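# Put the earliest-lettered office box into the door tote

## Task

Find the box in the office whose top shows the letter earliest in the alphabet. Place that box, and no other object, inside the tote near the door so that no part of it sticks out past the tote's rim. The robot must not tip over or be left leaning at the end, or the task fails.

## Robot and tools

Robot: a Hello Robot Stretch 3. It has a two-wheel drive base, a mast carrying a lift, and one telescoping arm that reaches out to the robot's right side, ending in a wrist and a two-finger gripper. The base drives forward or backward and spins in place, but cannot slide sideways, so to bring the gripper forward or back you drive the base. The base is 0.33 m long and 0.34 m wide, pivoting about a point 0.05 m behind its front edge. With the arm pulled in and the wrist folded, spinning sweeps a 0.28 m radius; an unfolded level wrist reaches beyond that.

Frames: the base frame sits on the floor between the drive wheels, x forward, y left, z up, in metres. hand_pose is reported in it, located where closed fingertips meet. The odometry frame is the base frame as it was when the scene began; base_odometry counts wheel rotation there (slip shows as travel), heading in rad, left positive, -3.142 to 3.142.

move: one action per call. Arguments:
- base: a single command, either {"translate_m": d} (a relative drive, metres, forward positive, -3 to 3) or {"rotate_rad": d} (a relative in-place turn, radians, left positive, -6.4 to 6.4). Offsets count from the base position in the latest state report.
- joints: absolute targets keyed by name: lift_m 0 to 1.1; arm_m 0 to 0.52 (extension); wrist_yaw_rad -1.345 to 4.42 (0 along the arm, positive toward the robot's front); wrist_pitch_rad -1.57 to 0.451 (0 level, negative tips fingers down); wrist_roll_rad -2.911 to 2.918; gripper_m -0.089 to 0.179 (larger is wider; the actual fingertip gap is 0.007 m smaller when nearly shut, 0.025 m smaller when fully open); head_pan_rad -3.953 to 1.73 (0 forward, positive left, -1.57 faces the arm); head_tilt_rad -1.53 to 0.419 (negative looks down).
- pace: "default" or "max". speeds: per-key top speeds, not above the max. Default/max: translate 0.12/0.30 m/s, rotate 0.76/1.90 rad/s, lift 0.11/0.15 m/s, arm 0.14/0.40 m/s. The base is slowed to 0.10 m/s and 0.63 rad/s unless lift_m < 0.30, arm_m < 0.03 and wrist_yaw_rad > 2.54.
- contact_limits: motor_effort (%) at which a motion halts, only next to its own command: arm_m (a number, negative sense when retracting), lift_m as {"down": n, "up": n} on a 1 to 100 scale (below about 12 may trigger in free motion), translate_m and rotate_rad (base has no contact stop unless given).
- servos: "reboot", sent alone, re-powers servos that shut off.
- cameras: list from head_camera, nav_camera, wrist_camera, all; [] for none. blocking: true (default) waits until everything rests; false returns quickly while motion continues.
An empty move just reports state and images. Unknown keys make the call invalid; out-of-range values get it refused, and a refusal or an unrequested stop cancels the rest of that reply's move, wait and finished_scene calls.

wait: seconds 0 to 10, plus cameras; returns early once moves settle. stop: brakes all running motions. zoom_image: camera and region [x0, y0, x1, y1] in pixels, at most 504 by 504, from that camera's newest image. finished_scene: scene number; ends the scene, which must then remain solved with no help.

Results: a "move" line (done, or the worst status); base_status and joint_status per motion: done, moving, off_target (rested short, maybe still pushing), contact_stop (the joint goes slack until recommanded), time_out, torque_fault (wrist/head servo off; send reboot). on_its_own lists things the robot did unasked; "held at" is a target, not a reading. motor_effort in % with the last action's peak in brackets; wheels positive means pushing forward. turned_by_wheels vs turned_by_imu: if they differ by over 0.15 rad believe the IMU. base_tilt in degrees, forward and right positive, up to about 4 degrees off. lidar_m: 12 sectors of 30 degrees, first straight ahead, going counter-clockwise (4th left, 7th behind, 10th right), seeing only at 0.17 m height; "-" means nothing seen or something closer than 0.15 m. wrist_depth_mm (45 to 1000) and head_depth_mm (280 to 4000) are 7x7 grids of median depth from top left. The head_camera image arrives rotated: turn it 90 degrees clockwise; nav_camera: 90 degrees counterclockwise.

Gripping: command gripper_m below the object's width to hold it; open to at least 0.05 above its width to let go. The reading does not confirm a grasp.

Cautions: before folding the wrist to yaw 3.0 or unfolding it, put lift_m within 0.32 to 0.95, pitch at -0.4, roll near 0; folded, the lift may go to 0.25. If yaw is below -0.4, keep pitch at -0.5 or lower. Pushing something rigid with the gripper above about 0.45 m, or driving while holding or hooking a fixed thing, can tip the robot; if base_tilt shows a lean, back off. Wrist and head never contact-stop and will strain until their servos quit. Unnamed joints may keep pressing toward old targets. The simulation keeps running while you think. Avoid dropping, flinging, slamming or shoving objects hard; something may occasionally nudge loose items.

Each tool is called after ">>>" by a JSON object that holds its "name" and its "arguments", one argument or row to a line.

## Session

>>> {"name": "move", "arguments": {
  "joints": {"lift_m": 0.33, "head_pan_rad": 1.3, "head_tilt_rad": -0.4},
  "pace": "max",
  "cameras": ["head_camera", "nav_camera"]
}}

>>> {"name": "move", "arguments": {
  "joints": {"lift_m": 0.27, "head_pan_rad": 0.4, "head_tilt_rad": -0.4},
  "pace": "max",
  "cameras": ["head_camera", "nav_camera"]
}}

>>> {"name": "move", "arguments": {
  "joints": {"head_pan_rad": -0.5, "head_tilt_rad": -0.4},
  "cameras": ["head_camera", "nav_camera"]
}}

>>> {"name": "move", "arguments": {
  "joints": {"head_pan_rad": -1.4, "head_tilt_rad": -0.4},
  "cameras": ["head_camera", "nav_camera"]
}}

>>> {"name": "move", "arguments": {
  "joints": {"head_pan_rad": -2.3, "head_tilt_rad": -0.4},
  "cameras": ["head_camera", "nav_camera"]
}}

>>> {"name": "move", "arguments": {
  "joints": {"head_pan_rad": -3.3, "head_tilt_rad": -0.4},
  "cameras": ["head_camera", "nav_camera"]
}}

Scene clock: 1.87 s.
move: done
base_odometry: x=+0.000 y=+0.000 heading=+0.000
turned_by_wheels: +0.000
turned_by_imu: +0.000
base_tilt: forward=+1.0 right=-0.4
lidar_m: 1.40 2.08 1.12 0.87 0.86 0.92 1.36 1.08 1.14 0.89 0.88 0.94
head_depth_mm: 1093 1195 2290 2486 2299 1777 1441 / 1009 1091 1189 1306 1453 1618 1435 / 943 1011 1100 1194 1317 1458 1425 / 883 945 1013 1094 1201 1317 1392 / 829 885 947 1018 1102 1207 1321 / 782 827 882 946 1019 1108 1207 / 742 782 832 888 950 1032 1114
base_status: not commanded
joint_positions: lift_m=+0.330 arm_m=+0.002 wrist_yaw_rad=+2.888 wrist_pitch_rad=-0.324 wrist_roll_rad=+0.000 gripper_m=+0.037 head_pan_rad=+1.316 head_tilt_rad=-0.400
joint_status: all done
measured_speeds: translate_m=+0.000 rotate_rad=+0.000 lift_m=+0.000 arm_m=+0.000 wrist_yaw_rad=+0.000 wrist_pitch_rad=+0.000 wrist_roll_rad=+0.000 head_pan_rad=-0.024 head_tilt_rad=+0.000
motor_effort: left_wheel=-0.2(0.5) right_wheel=+2.3(2.6) lift_m=+22.8(24.6) arm_m=-12.8(13.3) wrist_yaw_rad=+0.5(1.3) wrist_pitch_rad=+2.7(3.4) wrist_roll_rad=+0.9(1.1) gripper_m=+0.6(1.4) head_pan_rad=-4.2(4.9) head_tilt_rad=-2.3(4.0)
hand_pose: x=+0.0376 y=+0.0810 z=+0.3643 quat_wxyz=(+0.202, +0.706, +0.025, +0.678) (m; base frame)
wrist_depth_mm: 128 153 - - - - - / 134 161 - - - - - / 142 157 - - - - - / 151 160 - - - - - / 165 174 876 830 838 837 845 / 646 185 128 618 131 674 680 / 556 197 526 559 526 566 558
pictures: head_camera (sideways), nav_camera (sideways)
Images, in order (width x height): head_camera 896x504, nav_camera 672x504.

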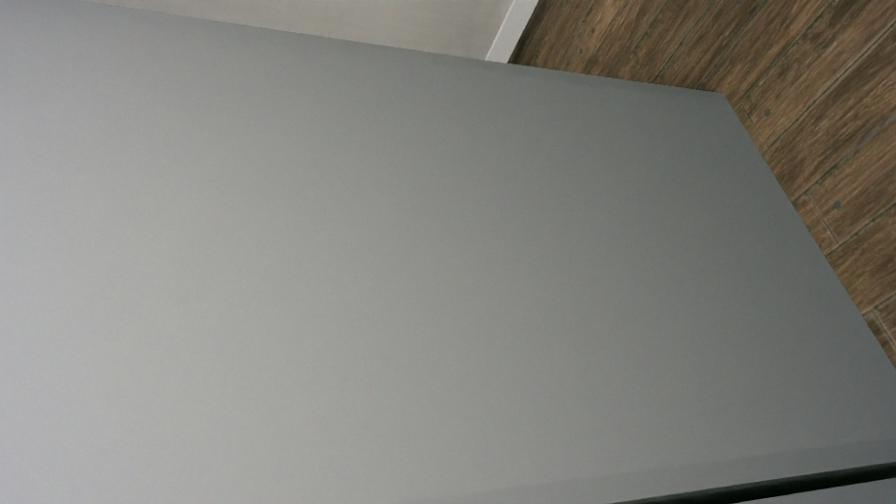

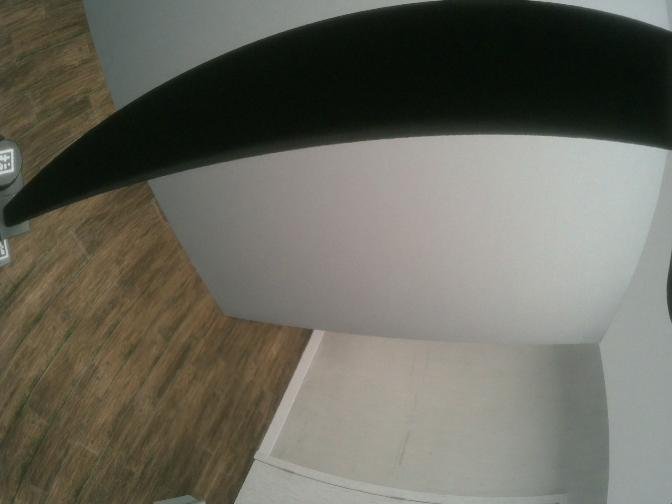

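Scene clock: 3.03 s.
move: done
base_odometry: x=+0.000 y=+0.000 heading=+0.000
turned_by_wheels: +0.000
turned_by_imu: +0.000
base_tilt: forward=+1.0 right=-0.1
lidar_m: 1.39 2.08 1.12 0.87 0.86 0.92 1.36 1.08 1.15 0.89 0.88 0.95
head_depth_mm: 1744 1870 2007 2204 2297 1762 1444 / 1746 1871 2008 2161 2258 1694 1431 / 1745 1882 2027 2189 2251 1744 1422 / 1752 1882 1999 2185 2242 1735 1425 / 1772 1872 2023 2183 2234 1751 1420 / 1780 1887 2040 2212 2244 1724 1423 / 1792 1900 2054 2207 2221 1732 1420
base_status: not commanded
joint_positions: lift_m=+0.270 arm_m=+0.002 wrist_yaw_rad=+2.888 wrist_pitch_rad=-0.324 wrist_roll_rad=+0.000 gripper_m=+0.037 head_pan_rad=+0.386 head_tilt_rad=-0.400
joint_status: all done
measured_speeds: all 0
motor_effort: left_wheel=-0.1(0.5) right_wheel=+1.6(2.4) lift_m=+22.2(23.2) arm_m=-16.5(16.5) wrist_yaw_rad=+0.5(1.4) wrist_pitch_rad=+2.8(3.4) wrist_roll_rad=+0.9(1.0) gripper_m=+0.1(1.1) head_pan_rad=+0.9(4.1) head_tilt_rad=-2.2(4.1)
hand_pose: x=+0.0376 y=+0.0810 z=+0.3042 quat_wxyz=(+0.202, +0.706, +0.025, +0.678) (m; base frame)
wrist_depth_mm: 128 154 - - - - - / 134 161 - - - - - / 142 157 - - - - - / 151 160 957 985 968 988 980 / 169 174 762 731 737 730 728 / 559 185 128 540 131 583 584 / 484 196 280 471 455 487 485
pictures: head_camera (sideways), nav_camera (sideways)
Images, in order (width x height): head_camera 896x504, nav_camera 672x504.

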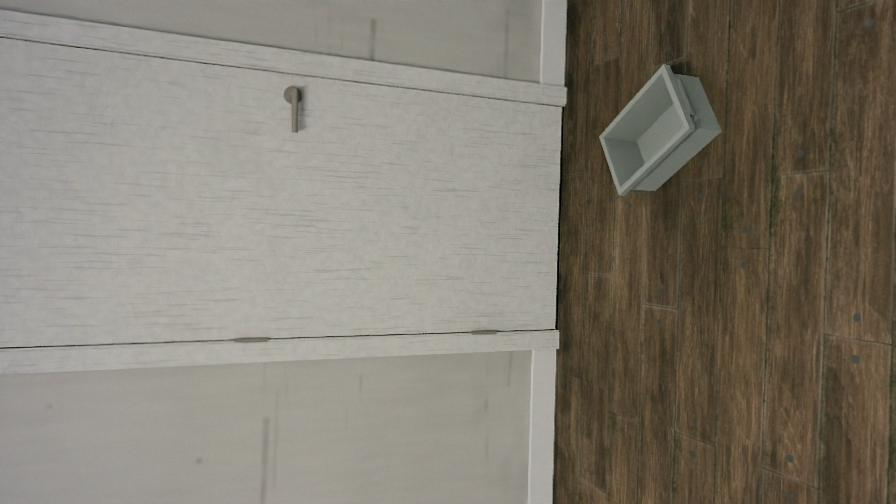

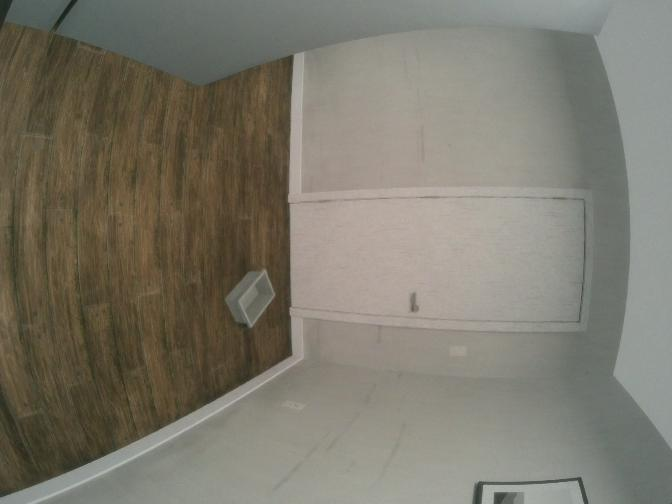

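Scene clock: 4.07 s.
move: done
base_odometry: x=+0.000 y=+0.000 heading=+0.000
turned_by_wheels: +0.000
turned_by_imu: +0.000
base_tilt: forward=+1.0 right=+0.0
lidar_m: 1.39 2.08 1.11 0.87 0.86 0.92 1.36 1.08 1.14 0.89 0.88 0.95
head_depth_mm: 772 815 857 912 971 1035 1108 / 814 867 921 985 1053 1133 1223 / 874 933 997 1065 1140 1240 1324 / 935 1005 1079 1158 1261 1381 1398 / 1011 1093 1175 1276 1395 1524 1427 / 1099 1191 1295 1431 1561 1663 1427 / 1218 1313 1451 1603 1793 1726 1425
base_status: not commanded
joint_positions: lift_m=+0.270 arm_m=+0.002 wrist_yaw_rad=+2.888 wrist_pitch_rad=-0.324 wrist_roll_rad=+0.000 gripper_m=+0.037 head_pan_rad=-0.525 head_tilt_rad=-0.400
joint_status: all done
measured_speeds: all 0
motor_effort: left_wheel=-0.4(0.5) right_wheel=+1.8(2.4) lift_m=+24.3(24.3) arm_m=-19.3(19.4) wrist_yaw_rad=+0.6(1.4) wrist_pitch_rad=+2.9(3.4) wrist_roll_rad=+0.8(1.0) gripper_m=+0.3(1.2) head_pan_rad=+0.3(5.4) head_tilt_rad=-1.6(4.0)
hand_pose: x=+0.0376 y=+0.0810 z=+0.3042 quat_wxyz=(+0.202, +0.706, +0.025, +0.678) (m; base frame)
wrist_depth_mm: 128 153 - - - - - / 134 161 - - - - - / 142 156 - - - - - / 151 160 959 959 982 972 975 / 168 174 769 730 735 732 733 / 553 185 128 539 131 589 583 / 484 197 281 473 454 487 491
pictures: head_camera (sideways), nav_camera (sideways)
Images, in order (width x height): head_camera 896x504, nav_camera 672x504.

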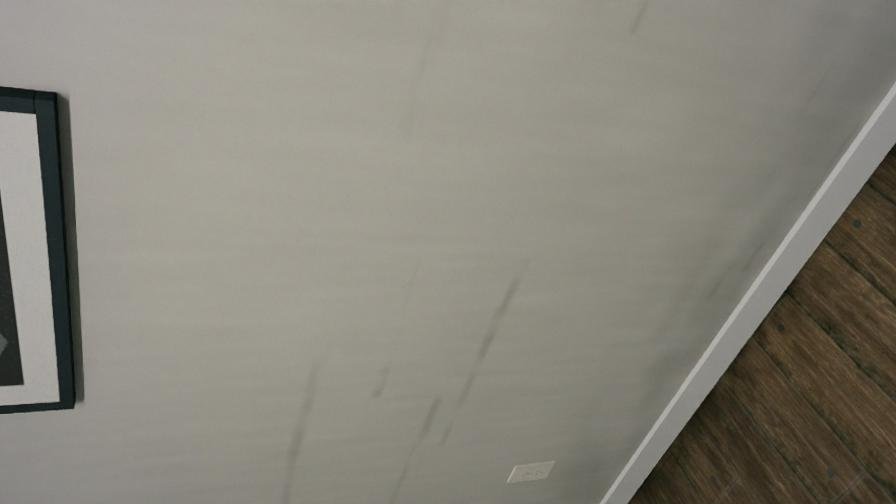

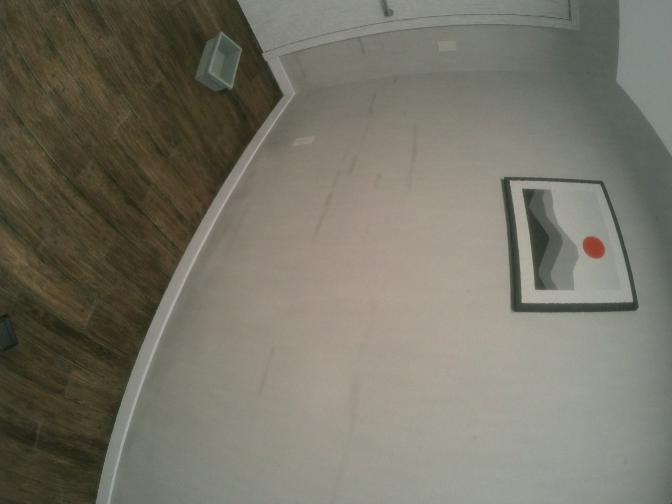

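Scene clock: 5.07 s.
move: done
base_odometry: x=+0.000 y=+0.000 heading=+0.000
turned_by_wheels: +0.000
turned_by_imu: +0.000
base_tilt: forward=+0.9 right=-0.2
lidar_m: 1.39 2.08 1.11 0.87 0.86 0.92 1.36 1.08 1.14 0.90 0.88 0.95
head_depth_mm: 793 855 923 1006 1097 1214 1342 / 779 833 902 970 1068 1182 1304 / 759 815 875 949 1039 1142 1268 / 745 802 857 927 1014 1108 1228 / 731 782 839 904 983 1075 1186 / 717 765 818 883 958 1042 1144 / 703 746 800 860 933 1015 1115
base_status: not commanded
joint_positions: lift_m=+0.270 arm_m=+0.002 wrist_yaw_rad=+2.888 wrist_pitch_rad=-0.324 wrist_roll_rad=+0.000 gripper_m=+0.037 head_pan_rad=-1.431 head_tilt_rad=-0.400
joint_status: all done
measured_speeds: all 0
motor_effort: left_wheel=-0.2(0.5) right_wheel=+2.0(2.5) lift_m=+26.3(26.3) arm_m=-22.1(22.1) wrist_yaw_rad=+1.2(1.2) wrist_pitch_rad=+3.2(3.4) wrist_roll_rad=+1.0(1.0) gripper_m=-1.3(1.3) head_pan_rad=+0.5(5.3) head_tilt_rad=-1.9(6.0)
hand_pose: x=+0.0376 y=+0.0810 z=+0.3042 quat_wxyz=(+0.202, +0.706, +0.025, +0.678) (m; base frame)
wrist_depth_mm: 128 153 - - - - - / 134 161 - - - - - / 142 157 - - - - - / 151 160 957 977 973 991 985 / 168 173 775 730 732 730 734 / 558 185 128 537 131 586 580 / 484 197 279 475 456 487 492
pictures: head_camera (sideways), nav_camera (sideways)
Images, in order (width x height): head_camera 896x504, nav_camera 672x504.

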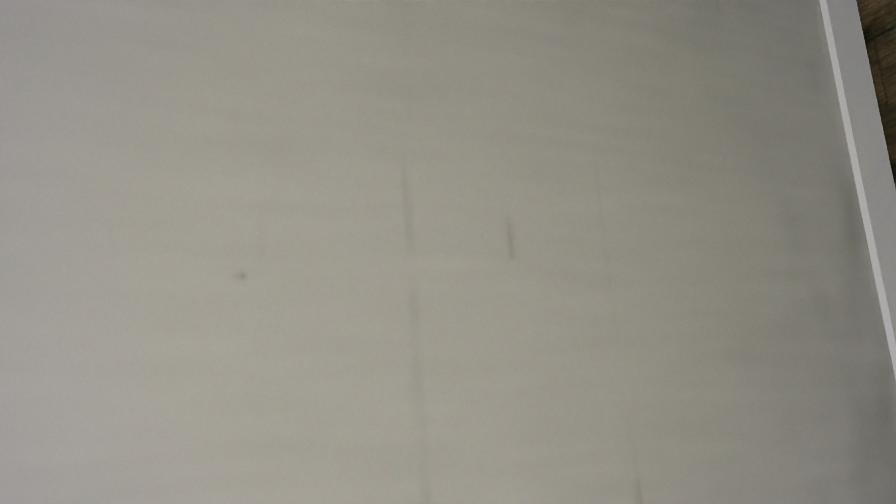

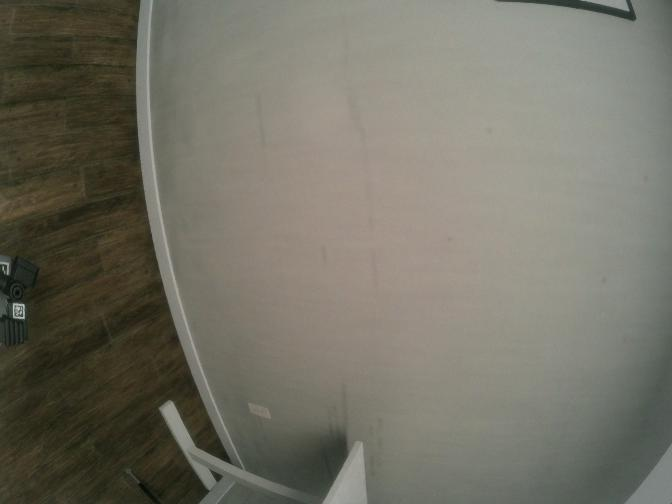

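Scene clock: 6.07 s.
move: done
base_odometry: x=+0.000 y=+0.000 heading=+0.000
turned_by_wheels: +0.000
turned_by_imu: +0.000
base_tilt: forward=+1.0 right=-0.2
lidar_m: 1.39 2.08 1.11 0.87 0.86 0.92 1.36 1.08 1.15 0.89 0.88 0.95
head_depth_mm: 1400 1482 1528 1022 1313 1707 1437 / 1459 1542 1560 1086 1860 1654 1431 / 1497 1604 1546 1811 1979 1755 1430 / 1583 1686 1537 1440 1945 1685 1425 / 1451 1540 1524 1727 1910 1743 1426 / 1262 1322 1358 1475 1575 1632 1422 / 1106 1158 1213 1272 1349 1427 1395
base_status: not commanded
joint_positions: lift_m=+0.270 arm_m=+0.002 wrist_yaw_rad=+2.888 wrist_pitch_rad=-0.324 wrist_roll_rad=+0.000 gripper_m=+0.037 head_pan_rad=-2.334 head_tilt_rad=-0.400
joint_status: all done
measured_speeds: all 0
motor_effort: left_wheel=-0.3(0.5) right_wheel=+1.8(2.5) lift_m=+28.4(28.4) arm_m=-23.4(23.6) wrist_yaw_rad=+0.9(1.3) wrist_pitch_rad=+3.2(3.5) wrist_roll_rad=+0.9(1.0) gripper_m=+0.4(1.6) head_pan_rad=+0.5(5.0) head_tilt_rad=-1.9(4.8)
hand_pose: x=+0.0376 y=+0.0810 z=+0.3042 quat_wxyz=(+0.202, +0.706, +0.025, +0.678) (m; base frame)
wrist_depth_mm: 128 153 - - - - - / 134 161 - - - - - / 142 157 - - - - - / 151 161 962 970 974 973 980 / 169 174 756 728 735 726 724 / 563 184 128 542 131 581 588 / 486 196 278 475 459 489 490
pictures: head_camera (sideways), nav_camera (sideways)
Images, in order (width x height): head_camera 896x504, nav_camera 672x504.

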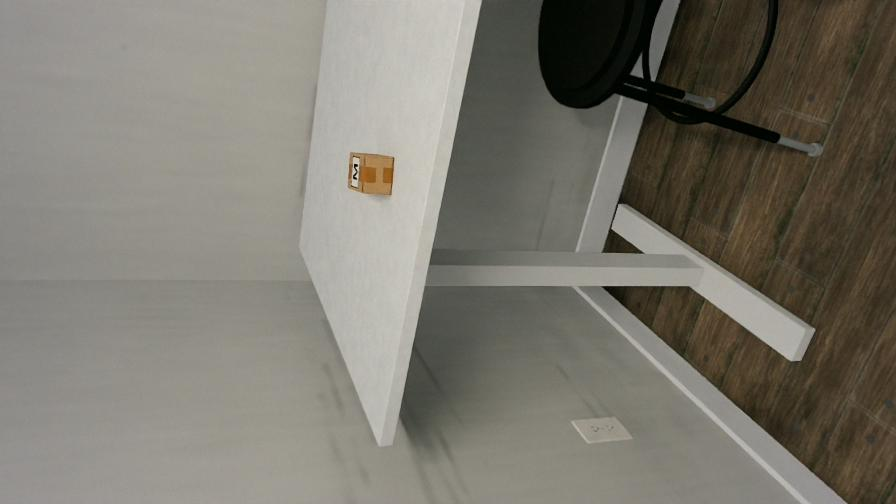

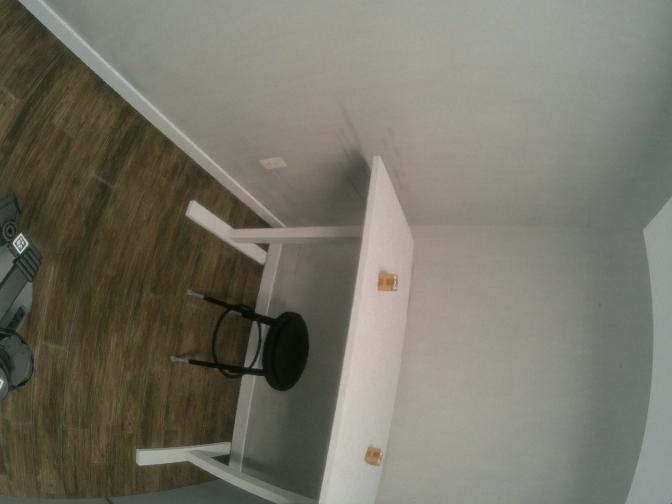

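Scene clock: 7.10 s.
move: done
base_odometry: x=+0.000 y=+0.000 heading=+0.000
turned_by_wheels: +0.000
turned_by_imu: +0.000
base_tilt: forward=+0.9 right=+0.0
lidar_m: 1.39 2.07 1.11 0.87 0.86 0.92 1.36 1.09 1.14 0.89 0.88 0.95
head_depth_mm: 960 1006 1039 1088 1138 1212 1269 / 1060 1115 1167 1239 1304 1397 1401 / 1195 1265 1326 1407 1509 1592 1431 / 1380 1460 1470 1624 1802 1753 1430 / 1565 1655 1529 1450 1626 1664 1419 / 1504 1602 1512 1809 1972 1722 1417 / 1437 1530 1499 1059 1850 1742 1423
base_status: not commanded
joint_positions: lift_m=+0.270 arm_m=+0.002 wrist_yaw_rad=+2.888 wrist_pitch_rad=-0.324 wrist_roll_rad=+0.000 gripper_m=+0.037 head_pan_rad=-3.336 head_tilt_rad=-0.400
joint_status: all done
measured_speeds: all 0
motor_effort: left_wheel=-0.2(0.4) right_wheel=+1.8(2.6) lift_m=+30.4(30.5) arm_m=-23.1(23.6) wrist_yaw_rad=+0.7(1.1) wrist_pitch_rad=+3.2(3.3) wrist_roll_rad=+0.8(1.1) gripper_m=+0.9(1.0) head_pan_rad=+0.8(5.0) head_tilt_rad=-1.7(5.0)
hand_pose: x=+0.0376 y=+0.0810 z=+0.3042 quat_wxyz=(+0.202, +0.706, +0.025, +0.678) (m; base frame)
wrist_depth_mm: 128 153 - - - - - / 134 161 - - - - - / 142 156 - - - - - / 151 160 967 982 973 978 969 / 169 174 761 736 730 729 740 / 557 185 128 544 131 586 582 / 485 197 280 475 457 489 487
pictures: head_camera (sideways), nav_camera (sideways)
Images, in order (width x height): head_camera 896x504, nav_camera 672x504.

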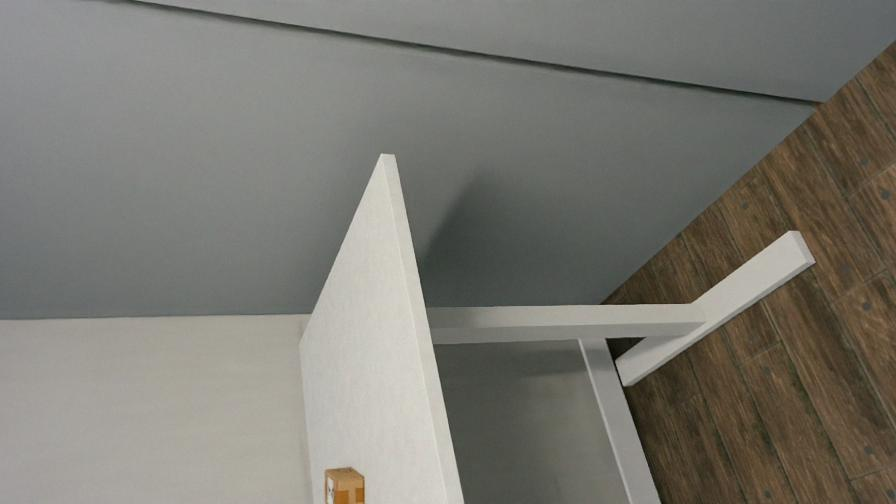

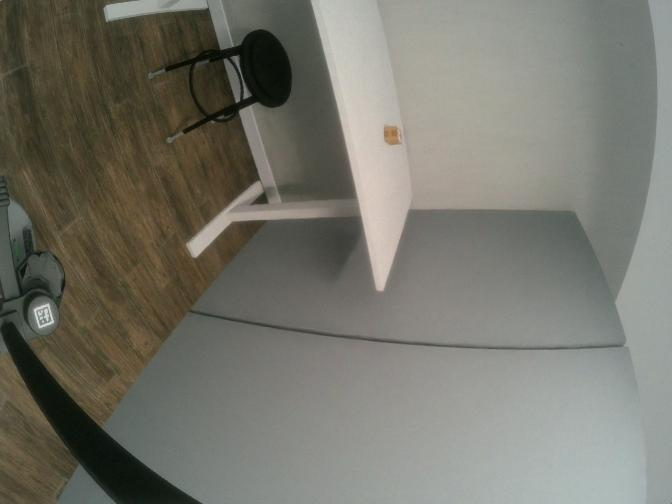

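>>> {"name": "move", "arguments": {
  "joints": {"head_pan_rad": -2.95, "head_tilt_rad": -0.35},
  "pace": "max",
  "cameras": ["head_camera"]
}}

Scene clock: 34.43 s.
move: done
base_odometry: x=+0.000 y=+0.000 heading=+0.000
turned_by_wheels: +0.000
turned_by_imu: +0.001
base_tilt: forward=+1.0 right=+0.0
lidar_m: 1.39 2.07 1.12 0.87 0.86 0.92 1.36 1.08 1.15 0.90 0.88 0.95
head_depth_mm: 1523 1614 1680 1177 1744 1759 1484 / 1494 1587 1665 1167 1933 1664 1481 / 1480 1564 1642 1153 1920 1848 1475 / 1453 1534 1612 1065 1886 1839 1481 / 1423 1507 1583 1049 1799 1706 1452 / 1411 1494 1563 1042 1385 1773 1438 / 1393 1479 1538 1046 1733 1658 1440
base_status: not commanded
joint_positions: lift_m=+0.270 arm_m=+0.002 wrist_yaw_rad=+2.888 wrist_pitch_rad=-0.324 wrist_roll_rad=+0.000 gripper_m=+0.037 head_pan_rad=-2.941 head_tilt_rad=-0.356
joint_status: all done
measured_speeds: all 0
motor_effort: left_wheel=-0.2(0.5) right_wheel=+1.7(2.4) lift_m=+30.4(30.5) arm_m=-22.8(23.2) wrist_yaw_rad=+0.8(1.2) wrist_pitch_rad=+3.0(3.4) wrist_roll_rad=+0.9(1.0) gripper_m=+0.1(1.0) head_pan_rad=+3.1(4.2) head_tilt_rad=+3.5(6.5)
hand_pose: x=+0.0376 y=+0.0810 z=+0.3042 quat_wxyz=(+0.202, +0.706, +0.025, +0.678) (m; base frame)
wrist_depth_mm: 129 154 - - - - - / 134 161 - - - - - / 142 156 - - - - - / 151 160 955 977 971 975 - / 169 174 770 728 731 728 733 / 564 185 128 542 131 583 584 / 483 197 280 473 458 489 488
pictures: head_camera (sideways)
Images, in order (width x height): head_camera 896x504.

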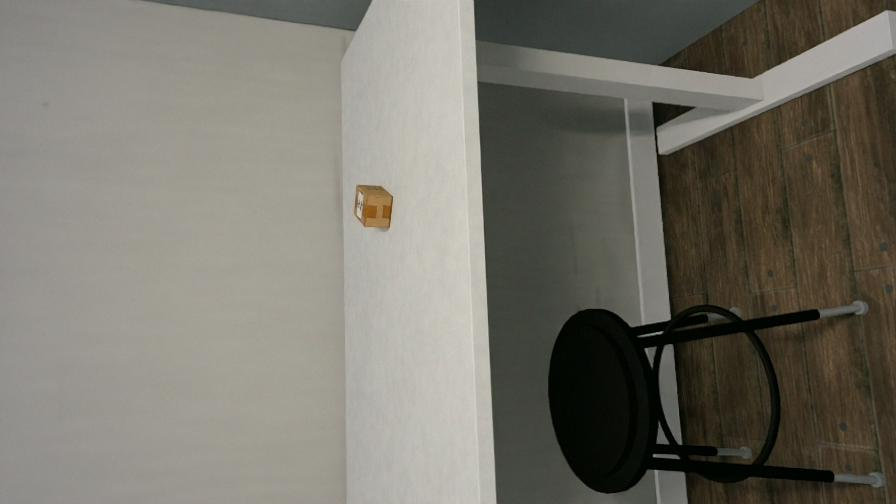

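>>> {"name": "zoom_image", "arguments": {
  "camera": "head_camera",
  "region": [340, 170, 410, 240]
}}

>>> {"name": "zoom_image", "arguments": {
  "camera": "head_camera",
  "region": [352, 182, 396, 232]
}}

Scaled by 7.200 from the camera's 896x504 image, which has a finer 1280x720 frame.

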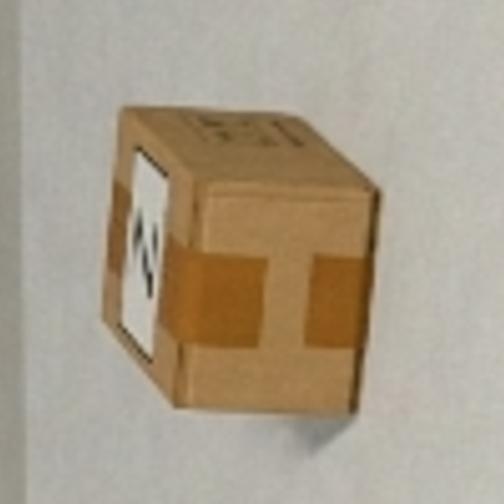

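Scaled by 10.080 from the camera's 896x504 image, which has a finer 1280x720 frame.

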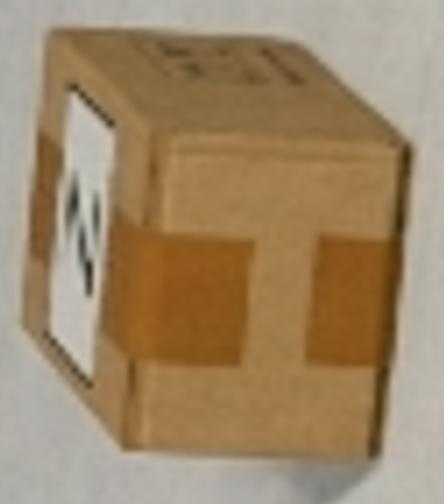

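>>> {"name": "move", "arguments": {
  "base": {"rotate_rad": 0.512},
  "joints": {"head_pan_rad": 0.0},
  "pace": "max",
  "cameras": []
}}

>>> {"name": "move", "arguments": {
  "base": {"translate_m": 1.54},
  "pace": "max",
  "cameras": []
}}

>>> {"name": "move", "arguments": {
  "base": {"rotate_rad": 1.408},
  "joints": {"head_pan_rad": 0.0, "head_tilt_rad": -0.4},
  "pace": "max",
  "cameras": ["head_camera"]
}}

Scene clock: 52.60 s.
move: done
base_odometry: x=+0.000 y=+0.000 heading=+0.512
turned_by_wheels: +0.512
turned_by_imu: +0.510
base_tilt: forward=+1.0 right=-0.2
lidar_m: 2.08 1.13 0.87 0.86 0.91 1.33 1.08 1.16 0.90 0.88 0.94 1.36
head_depth_mm: 1707 1817 1925 2039 2185 1796 1504 / 1736 1828 1949 2070 2191 1801 1500 / 1764 1865 1980 2100 2228 1839 1491 / 1816 1918 2014 2171 2264 1840 1492 / 1827 1943 2085 2212 2331 1853 1488 / 1864 1978 2106 2246 2326 1843 1488 / 1887 2000 2163 2320 2380 1819 1472
base_status: done
joint_positions: lift_m=+0.270 arm_m=+0.002 wrist_yaw_rad=+2.888 wrist_pitch_rad=-0.324 wrist_roll_rad=+0.000 gripper_m=+0.037 head_pan_rad=+0.016 head_tilt_rad=-0.349
joint_status: all done
measured_speeds: translate_m=+0.000 rotate_rad=+0.000 lift_m=+0.000 arm_m=+0.000 wrist_yaw_rad=+0.000 wrist_pitch_rad=+0.000 wrist_roll_rad=+0.000 head_pan_rad=-0.024 head_tilt_rad=+0.000
motor_effort: left_wheel=-8.6(16.6) right_wheel=+8.0(15.1) lift_m=+26.7(30.5) arm_m=-22.0(23.7) wrist_yaw_rad=+1.0(1.2) wrist_pitch_rad=+3.2(3.4) wrist_roll_rad=+1.0(1.1) gripper_m=+0.2(1.3) head_pan_rad=-2.6(5.3) head_tilt_rad=+3.0(4.6)
hand_pose: x=+0.0376 y=+0.0810 z=+0.3042 quat_wxyz=(+0.202, +0.706, +0.025, +0.678) (m; base frame)
wrist_depth_mm: 128 140 - - - - - / 134 145 - - - - - / 142 149 - - - - - / 151 161 907 981 952 974 967 / 169 173 761 724 728 746 725 / 556 185 128 540 131 587 577 / 484 197 278 473 458 488 489
pictures: none
No camera images: "cameras" was empty.

Scene clock: 59.13 s.
move: done
base_odometry: x=+1.343 y=+0.754 heading=+0.511
turned_by_wheels: +0.000
turned_by_imu: -0.001
base_tilt: forward=+0.9 right=-0.1
lidar_m: 0.55 0.57 0.88 1.20 0.98 1.14 2.64 1.33 1.02 1.00 0.72 0.56
head_depth_mm: 423 446 475 506 541 582 631 / 428 454 482 514 551 593 644 / 433 460 488 522 561 604 654 / 439 467 496 531 570 615 668 / 445 473 503 538 579 626 683 / 447 473 503 539 574 626 680 / 447 480 519 569 619 678 734
base_status: done
joint_positions: lift_m=+0.270 arm_m=+0.002 wrist_yaw_rad=+2.888 wrist_pitch_rad=-0.324 wrist_roll_rad=+0.000 gripper_m=+0.037 head_pan_rad=+0.000 head_tilt_rad=-0.349
joint_status: not commanded
measured_speeds: all 0
motor_effort: left_wheel=+2.4(14.9) right_wheel=+5.9(14.4) lift_m=+23.5(26.6) arm_m=-17.5(22.5) wrist_yaw_rad=+0.7(1.3) wrist_pitch_rad=+3.4(3.7) wrist_roll_rad=+0.9(1.1) gripper_m=-0.9(1.6) head_pan_rad=-2.7(4.5) head_tilt_rad=+0.4(4.0)
hand_pose: x=+0.0376 y=+0.0810 z=+0.3042 quat_wxyz=(+0.202, +0.706, +0.025, +0.678) (m; base frame)
wrist_depth_mm: 128 - - - - - - / 134 - - - - - - / 142 - - - - - - / 151 168 964 965 967 - - / 169 173 760 731 725 702 - / 562 184 128 538 131 583 538 / 481 197 278 469 455 485 490
pictures: none
No camera images: "cameras" was empty.

Scene clock: 61.13 s.
move: done
base_odometry: x=+1.343 y=+0.754 heading=+1.919
turned_by_wheels: +1.408
turned_by_imu: +1.402
base_tilt: forward=+1.0 right=-0.3
lidar_m: 1.62 0.84 0.95 2.11 1.59 1.07 1.00 0.85 0.59 0.55 0.56 0.74
head_depth_mm: 1588 1556 1595 1578 1573 1576 1411 / 2319 2242 2243 2238 2098 1754 1439 / 3182 3412 3616 3037 2262 1749 1424 / 3209 3365 3685 3169 2259 1738 1429 / 3215 3379 3613 3196 2233 1753 1415 / 3173 3393 3549 3191 2233 1732 1421 / 3143 3319 3562 3136 2153 1582 1378
base_status: done
joint_positions: lift_m=+0.270 arm_m=+0.002 wrist_yaw_rad=+2.888 wrist_pitch_rad=-0.324 wrist_roll_rad=+0.000 gripper_m=+0.037 head_pan_rad=+0.000 head_tilt_rad=-0.399
joint_status: all done
measured_speeds: all 0
motor_effort: left_wheel=-8.0(16.5) right_wheel=+9.2(16.9) lift_m=+28.9(28.9) arm_m=-23.4(23.8) wrist_yaw_rad=+0.8(1.5) wrist_pitch_rad=+3.0(3.4) wrist_roll_rad=+0.8(1.1) gripper_m=+0.7(0.9) head_pan_rad=-3.1(3.9) head_tilt_rad=-2.0(3.6)
hand_pose: x=+0.0376 y=+0.0810 z=+0.3042 quat_wxyz=(+0.202, +0.706, +0.025, +0.678) (m; base frame)
wrist_depth_mm: 128 - - - - - - / 134 - - - - - - / 142 - - - - - - / 152 169 955 967 966 906 - / 168 173 770 729 736 724 733 / 556 184 128 541 131 590 589 / 482 197 278 472 459 489 490
pictures: head_camera (sideways)
Images, in order (width x height): head_camera 896x504.

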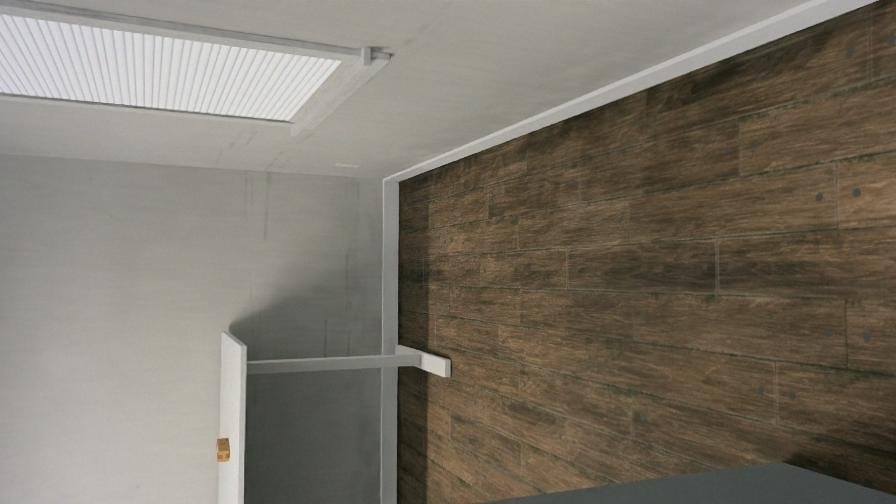

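>>> {"name": "move", "arguments": {
  "base": {"translate_m": 1.55},
  "joints": {"head_pan_rad": 1.0, "head_tilt_rad": -0.35},
  "pace": "max",
  "cameras": ["head_camera"]
}}

>>> {"name": "move", "arguments": {
  "joints": {"head_pan_rad": 1.62},
  "pace": "max",
  "cameras": ["head_camera"]
}}

Scene clock: 91.33 s.
move: done
base_odometry: x=+0.814 y=+2.211 heading=+1.919
turned_by_wheels: +0.000
turned_by_imu: -0.001
base_tilt: forward=+1.0 right=-0.2
lidar_m: 1.18 1.86 2.53 2.39 0.65 0.71 2.54 0.66 0.45 0.42 0.42 0.54
head_depth_mm: 2407 2487 2369 2730 2462 1859 1495 / 2682 2759 2477 2925 2466 1852 1491 / 2973 3148 3219 3310 2442 1853 1491 / 3345 3528 3751 3622 2459 1848 1481 / 3320 3507 3711 3659 2426 1832 1481 / 3123 3237 3448 3318 2410 1838 1494 / 2892 3103 3232 3288 2392 1826 1480
base_status: done
joint_positions: lift_m=+0.270 arm_m=+0.002 wrist_yaw_rad=+2.888 wrist_pitch_rad=-0.324 wrist_roll_rad=+0.000 gripper_m=+0.037 head_pan_rad=+1.000 head_tilt_rad=-0.349
joint_status: all done
measured_speeds: all 0
motor_effort: left_wheel=+3.0(13.8) right_wheel=+5.3(16.4) lift_m=+22.4(30.5) arm_m=-15.9(21.0) wrist_yaw_rad=+1.2(1.3) wrist_pitch_rad=+2.9(3.6) wrist_roll_rad=+0.8(1.1) gripper_m=-0.3(1.2) head_pan_rad=-2.4(4.7) head_tilt_rad=+4.0(5.7)
hand_pose: x=+0.0376 y=+0.0810 z=+0.3042 quat_wxyz=(+0.202, +0.706, +0.025, +0.678) (m; base frame)
wrist_depth_mm: 128 - - - - - - / 134 - - - - - - / 142 - - - - - - / 151 169 952 972 959 978 982 / 165 174 759 726 723 732 727 / 563 185 128 544 131 581 584 / 483 197 279 473 454 489 487
pictures: head_camera (sideways)
Images, in order (width x height): head_camera 896x504.

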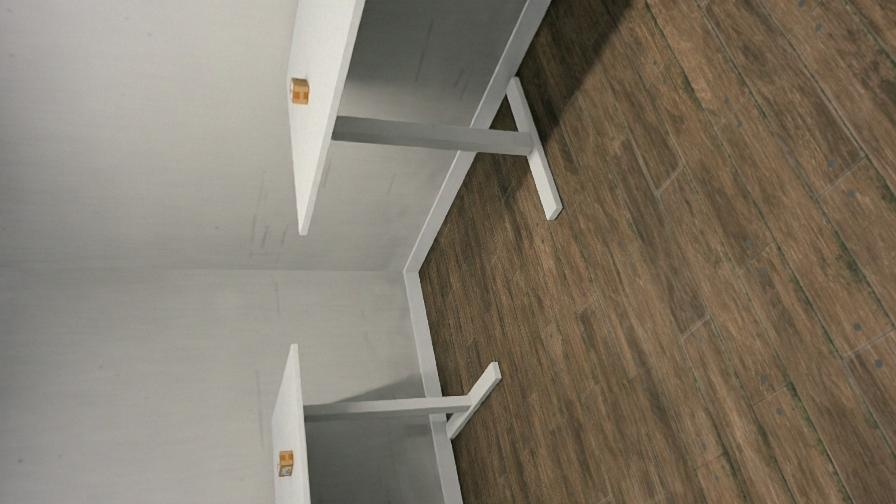

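Scene clock: 92.13 s.
move: done
base_odometry: x=+0.814 y=+2.211 heading=+1.919
turned_by_wheels: +0.000
turned_by_imu: +0.000
base_tilt: forward=+0.9 right=-0.1
lidar_m: 1.18 1.86 2.53 2.40 0.65 0.71 2.54 0.66 0.44 0.42 0.42 0.54
head_depth_mm: 2899 3036 3221 3338 2487 1872 1493 / 2896 2995 3262 3319 2461 1854 1492 / 2883 3034 3257 3423 2449 1836 1493 / 2891 3031 3115 3399 2429 1845 1491 / 2819 3004 3214 3212 2437 1844 1491 / 2017 2109 1961 1884 1642 1678 1485 / 1209 1291 1349 1466 1439 1567 1399
base_status: not commanded
joint_positions: lift_m=+0.270 arm_m=+0.002 wrist_yaw_rad=+2.888 wrist_pitch_rad=-0.324 wrist_roll_rad=+0.000 gripper_m=+0.037 head_pan_rad=+1.628 head_tilt_rad=-0.349
joint_status: all done
measured_speeds: all 0
motor_effort: left_wheel=+3.2(3.2) right_wheel=+5.6(6.1) lift_m=+22.9(22.9) arm_m=-15.3(16.0) wrist_yaw_rad=+0.6(1.3) wrist_pitch_rad=+3.1(3.4) wrist_roll_rad=+0.8(1.1) gripper_m=-0.2(1.2) head_pan_rad=+2.1(3.9) head_tilt_rad=+2.3(3.9)
hand_pose: x=+0.0376 y=+0.0810 z=+0.3042 quat_wxyz=(+0.202, +0.706, +0.025, +0.678) (m; base frame)
wrist_depth_mm: 128 - - - - - - / 134 - - - - - - / 142 - - - - - - / 151 169 964 964 944 958 974 / 166 173 758 738 731 727 724 / 556 185 128 542 131 587 585 / 481 197 278 467 455 490 489
pictures: head_camera (sideways)
Images, in order (width x height): head_camera 896x504.

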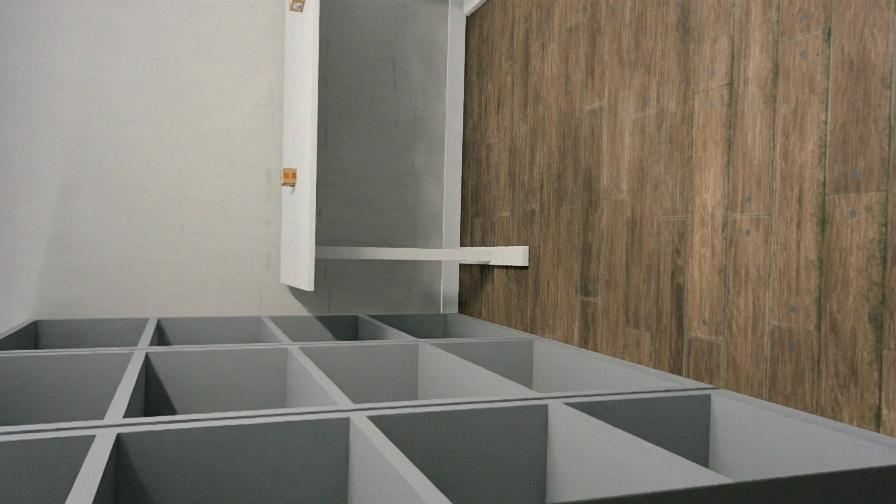

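>>> {"name": "move", "arguments": {
  "base": {"rotate_rad": 1.179},
  "joints": {"head_pan_rad": 0.53},
  "pace": "max",
  "cameras": []
}}

>>> {"name": "move", "arguments": {
  "base": {"translate_m": 1.7},
  "pace": "max",
  "cameras": ["head_camera"]
}}

>>> {"name": "move", "arguments": {
  "joints": {"head_pan_rad": -1.1},
  "pace": "max",
  "cameras": ["head_camera"]
}}

>>> {"name": "move", "arguments": {
  "joints": {"head_pan_rad": -1.75},
  "pace": "max",
  "cameras": ["head_camera"]
}}

Scene clock: 110.27 s.
move: done
base_odometry: x=+0.814 y=+2.211 heading=+3.098
turned_by_wheels: +1.179
turned_by_imu: +1.174
base_tilt: forward=+0.8 right=+0.0
lidar_m: 3.15 1.47 0.65 0.79 1.41 0.58 0.43 0.42 0.43 0.60 1.75 1.86
head_depth_mm: 2807 2989 3144 3337 2478 1857 1498 / 2831 2955 3172 3362 2454 1857 1489 / 2859 3014 3216 3357 2428 1847 1495 / 2896 3028 3244 3309 2447 1842 1487 / 2067 2187 2316 2390 2303 1839 1489 / 1233 1310 1373 1488 1547 1672 1444 / 1206 1302 1373 1097 1441 1127 1356
base_status: done
joint_positions: lift_m=+0.270 arm_m=+0.002 wrist_yaw_rad=+2.888 wrist_pitch_rad=-0.324 wrist_roll_rad=+0.000 gripper_m=+0.037 head_pan_rad=+0.515 head_tilt_rad=-0.349
joint_status: all done
measured_speeds: translate_m=+0.000 rotate_rad=+0.000 lift_m=+0.000 arm_m=+0.000 wrist_yaw_rad=+0.000 wrist_pitch_rad=+0.000 wrist_roll_rad=+0.000 head_pan_rad=+0.024 head_tilt_rad=+0.000
motor_effort: left_wheel=-9.7(15.8) right_wheel=+8.9(17.6) lift_m=+27.4(27.5) arm_m=-21.1(21.1) wrist_yaw_rad=+0.6(1.2) wrist_pitch_rad=+3.3(3.5) wrist_roll_rad=+1.0(1.0) gripper_m=+0.3(1.0) head_pan_rad=+2.5(5.1) head_tilt_rad=+2.1(3.5)
hand_pose: x=+0.0376 y=+0.0810 z=+0.3042 quat_wxyz=(+0.202, +0.706, +0.025, +0.678) (m; base frame)
wrist_depth_mm: 128 - - - - - - / 134 - - - - - - / 142 - - - - - - / 151 169 978 905 867 982 978 / 169 174 766 727 731 734 731 / 559 184 128 543 131 590 583 / 484 196 278 470 459 490 489
pictures: none
No camera images: "cameras" was empty.

Scene clock: 117.33 s.
move: done
base_odometry: x=-0.884 y=+2.286 heading=+3.098
turned_by_wheels: +0.000
turned_by_imu: -0.001
base_tilt: forward=+0.9 right=-0.1
lidar_m: 1.47 1.51 1.63 1.47 1.64 1.48 1.96 1.90 1.33 1.31 1.41 1.01
head_depth_mm: 1565 1643 1736 1332 1961 1690 1463 / 1572 1667 1755 1267 2035 1833 1492 / 1584 1694 1764 1319 2051 1850 1491 / 1596 1696 1763 1322 2076 1855 1482 / 1610 1731 1789 1298 2107 1841 1479 / 1630 1732 1799 1400 2124 1838 1488 / 1643 1745 1835 1399 2138 1848 1479
base_status: done
joint_positions: lift_m=+0.270 arm_m=+0.002 wrist_yaw_rad=+2.888 wrist_pitch_rad=-0.324 wrist_roll_rad=+0.000 gripper_m=+0.037 head_pan_rad=+0.530 head_tilt_rad=-0.349
joint_status: not commanded
measured_speeds: all 0
motor_effort: left_wheel=+3.2(13.2) right_wheel=+2.4(16.7) lift_m=+28.9(30.6) arm_m=-21.3(23.7) wrist_yaw_rad=+0.9(1.2) wrist_pitch_rad=+3.0(3.6) wrist_roll_rad=+1.0(1.1) gripper_m=+0.0(1.3) head_pan_rad=+3.4(4.5) head_tilt_rad=+1.2(2.9)
hand_pose: x=+0.0376 y=+0.0810 z=+0.3042 quat_wxyz=(+0.202, +0.706, +0.025, +0.678) (m; base frame)
wrist_depth_mm: 128 - - - - - - / 134 - - - - - - / 142 - - - - - - / 151 169 963 974 975 978 985 / 169 174 766 723 728 728 734 / 553 184 128 539 131 584 588 / 485 197 278 473 459 492 491
pictures: head_camera (sideways)
Images, in order (width x height): head_camera 896x504.

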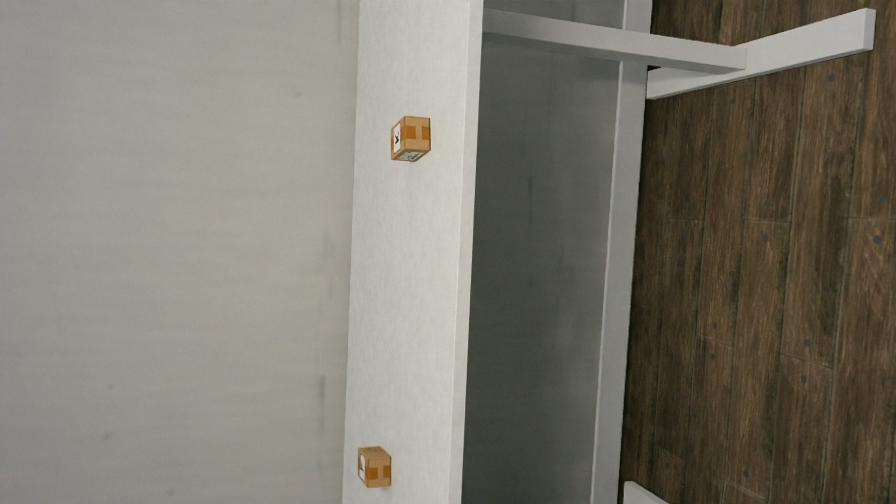

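Scene clock: 118.37 s.
move: done
base_odometry: x=-0.884 y=+2.286 heading=+3.098
turned_by_wheels: +0.000
turned_by_imu: +0.000
base_tilt: forward=+0.9 right=-0.1
lidar_m: 1.47 1.51 1.63 1.47 1.64 1.47 1.96 1.90 1.34 1.32 1.42 1.01
head_depth_mm: 1199 1269 1350 1026 755 1666 1502 / 1195 1268 1355 1016 750 1677 1509 / 1192 1268 1354 1006 747 1676 1492 / 1201 1267 1346 1001 742 1668 1476 / 1197 1275 1347 920 738 1675 1486 / 1197 1266 1344 989 738 1669 1488 / 1190 1263 1346 984 736 1182 1362
base_status: not commanded
joint_positions: lift_m=+0.270 arm_m=+0.002 wrist_yaw_rad=+2.888 wrist_pitch_rad=-0.324 wrist_roll_rad=+0.000 gripper_m=+0.037 head_pan_rad=-1.133 head_tilt_rad=-0.349
joint_status: all done
measured_speeds: all 0
motor_effort: left_wheel=+3.3(3.5) right_wheel=+2.5(3.0) lift_m=+28.0(29.1) arm_m=-20.8(21.7) wrist_yaw_rad=+0.4(1.2) wrist_pitch_rad=+3.0(3.3) wrist_roll_rad=+0.8(1.2) gripper_m=-0.3(1.1) head_pan_rad=-0.8(5.2) head_tilt_rad=+0.2(1.5)
hand_pose: x=+0.0376 y=+0.0810 z=+0.3042 quat_wxyz=(+0.202, +0.706, +0.025, +0.678) (m; base frame)
wrist_depth_mm: 128 - - - - - - / 134 - - - - - - / 142 - - - - - - / 151 169 972 968 961 967 969 / 168 174 764 741 728 734 731 / 561 184 128 544 131 583 589 / 481 198 280 474 455 488 484
pictures: head_camera (sideways)
Images, in order (width x height): head_camera 896x504.

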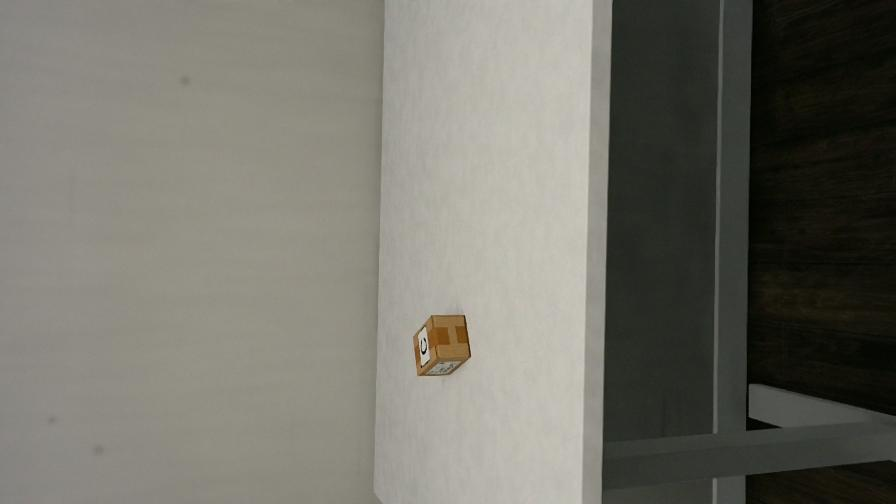

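Scene clock: 119.17 s.
move: done
base_odometry: x=-0.884 y=+2.286 heading=+3.098
turned_by_wheels: +0.000
turned_by_imu: +0.000
base_tilt: forward=+0.9 right=-0.2
lidar_m: 1.47 1.51 1.63 1.47 1.64 1.47 1.96 1.89 1.33 1.32 1.42 1.02
head_depth_mm: 1907 2021 2133 2153 2258 1883 1509 / 1760 1893 2037 1191 2342 1855 1512 / 1630 1746 1846 1007 2174 1736 1486 / 1503 1620 1677 1007 1983 1760 1482 / 1422 1498 1561 1001 1814 1830 1483 / 1330 1396 1468 992 1651 1743 1475 / 1257 1320 1372 986 738 1667 1469
base_status: not commanded
joint_positions: lift_m=+0.270 arm_m=+0.002 wrist_yaw_rad=+2.888 wrist_pitch_rad=-0.324 wrist_roll_rad=+0.000 gripper_m=+0.037 head_pan_rad=-1.782 head_tilt_rad=-0.349
joint_status: all done
measured_speeds: all 0
motor_effort: left_wheel=+3.4(3.6) right_wheel=+2.6(3.0) lift_m=+27.6(28.0) arm_m=-20.6(21.3) wrist_yaw_rad=+0.3(1.0) wrist_pitch_rad=+3.0(3.6) wrist_roll_rad=+0.8(1.1) gripper_m=+0.5(1.0) head_pan_rad=+0.5(4.0) head_tilt_rad=+0.3(1.5)
hand_pose: x=+0.0376 y=+0.0810 z=+0.3042 quat_wxyz=(+0.202, +0.706, +0.025, +0.678) (m; base frame)
wrist_depth_mm: 128 - - - - - - / 134 - - - - - - / 142 - - - - - - / 151 169 964 990 964 972 967 / 169 174 770 727 730 742 728 / 563 184 128 542 131 582 586 / 483 197 279 471 453 488 491
pictures: head_camera (sideways)
Images, in order (width x height): head_camera 896x504.

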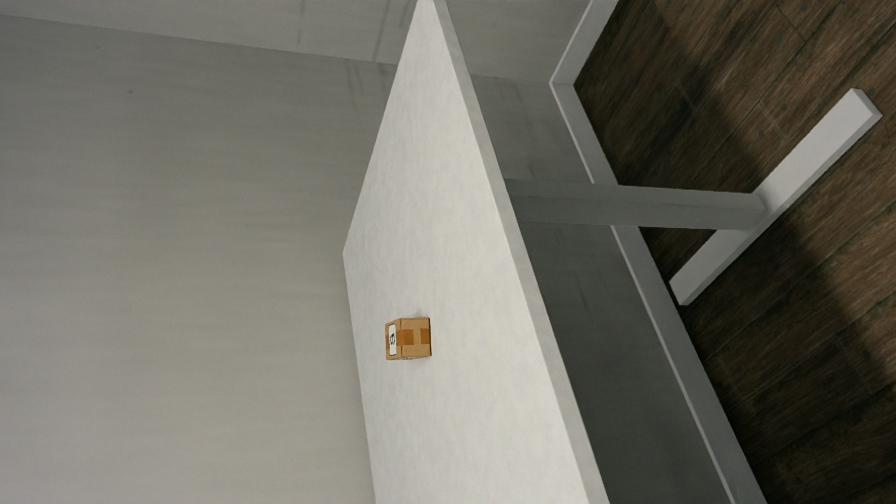

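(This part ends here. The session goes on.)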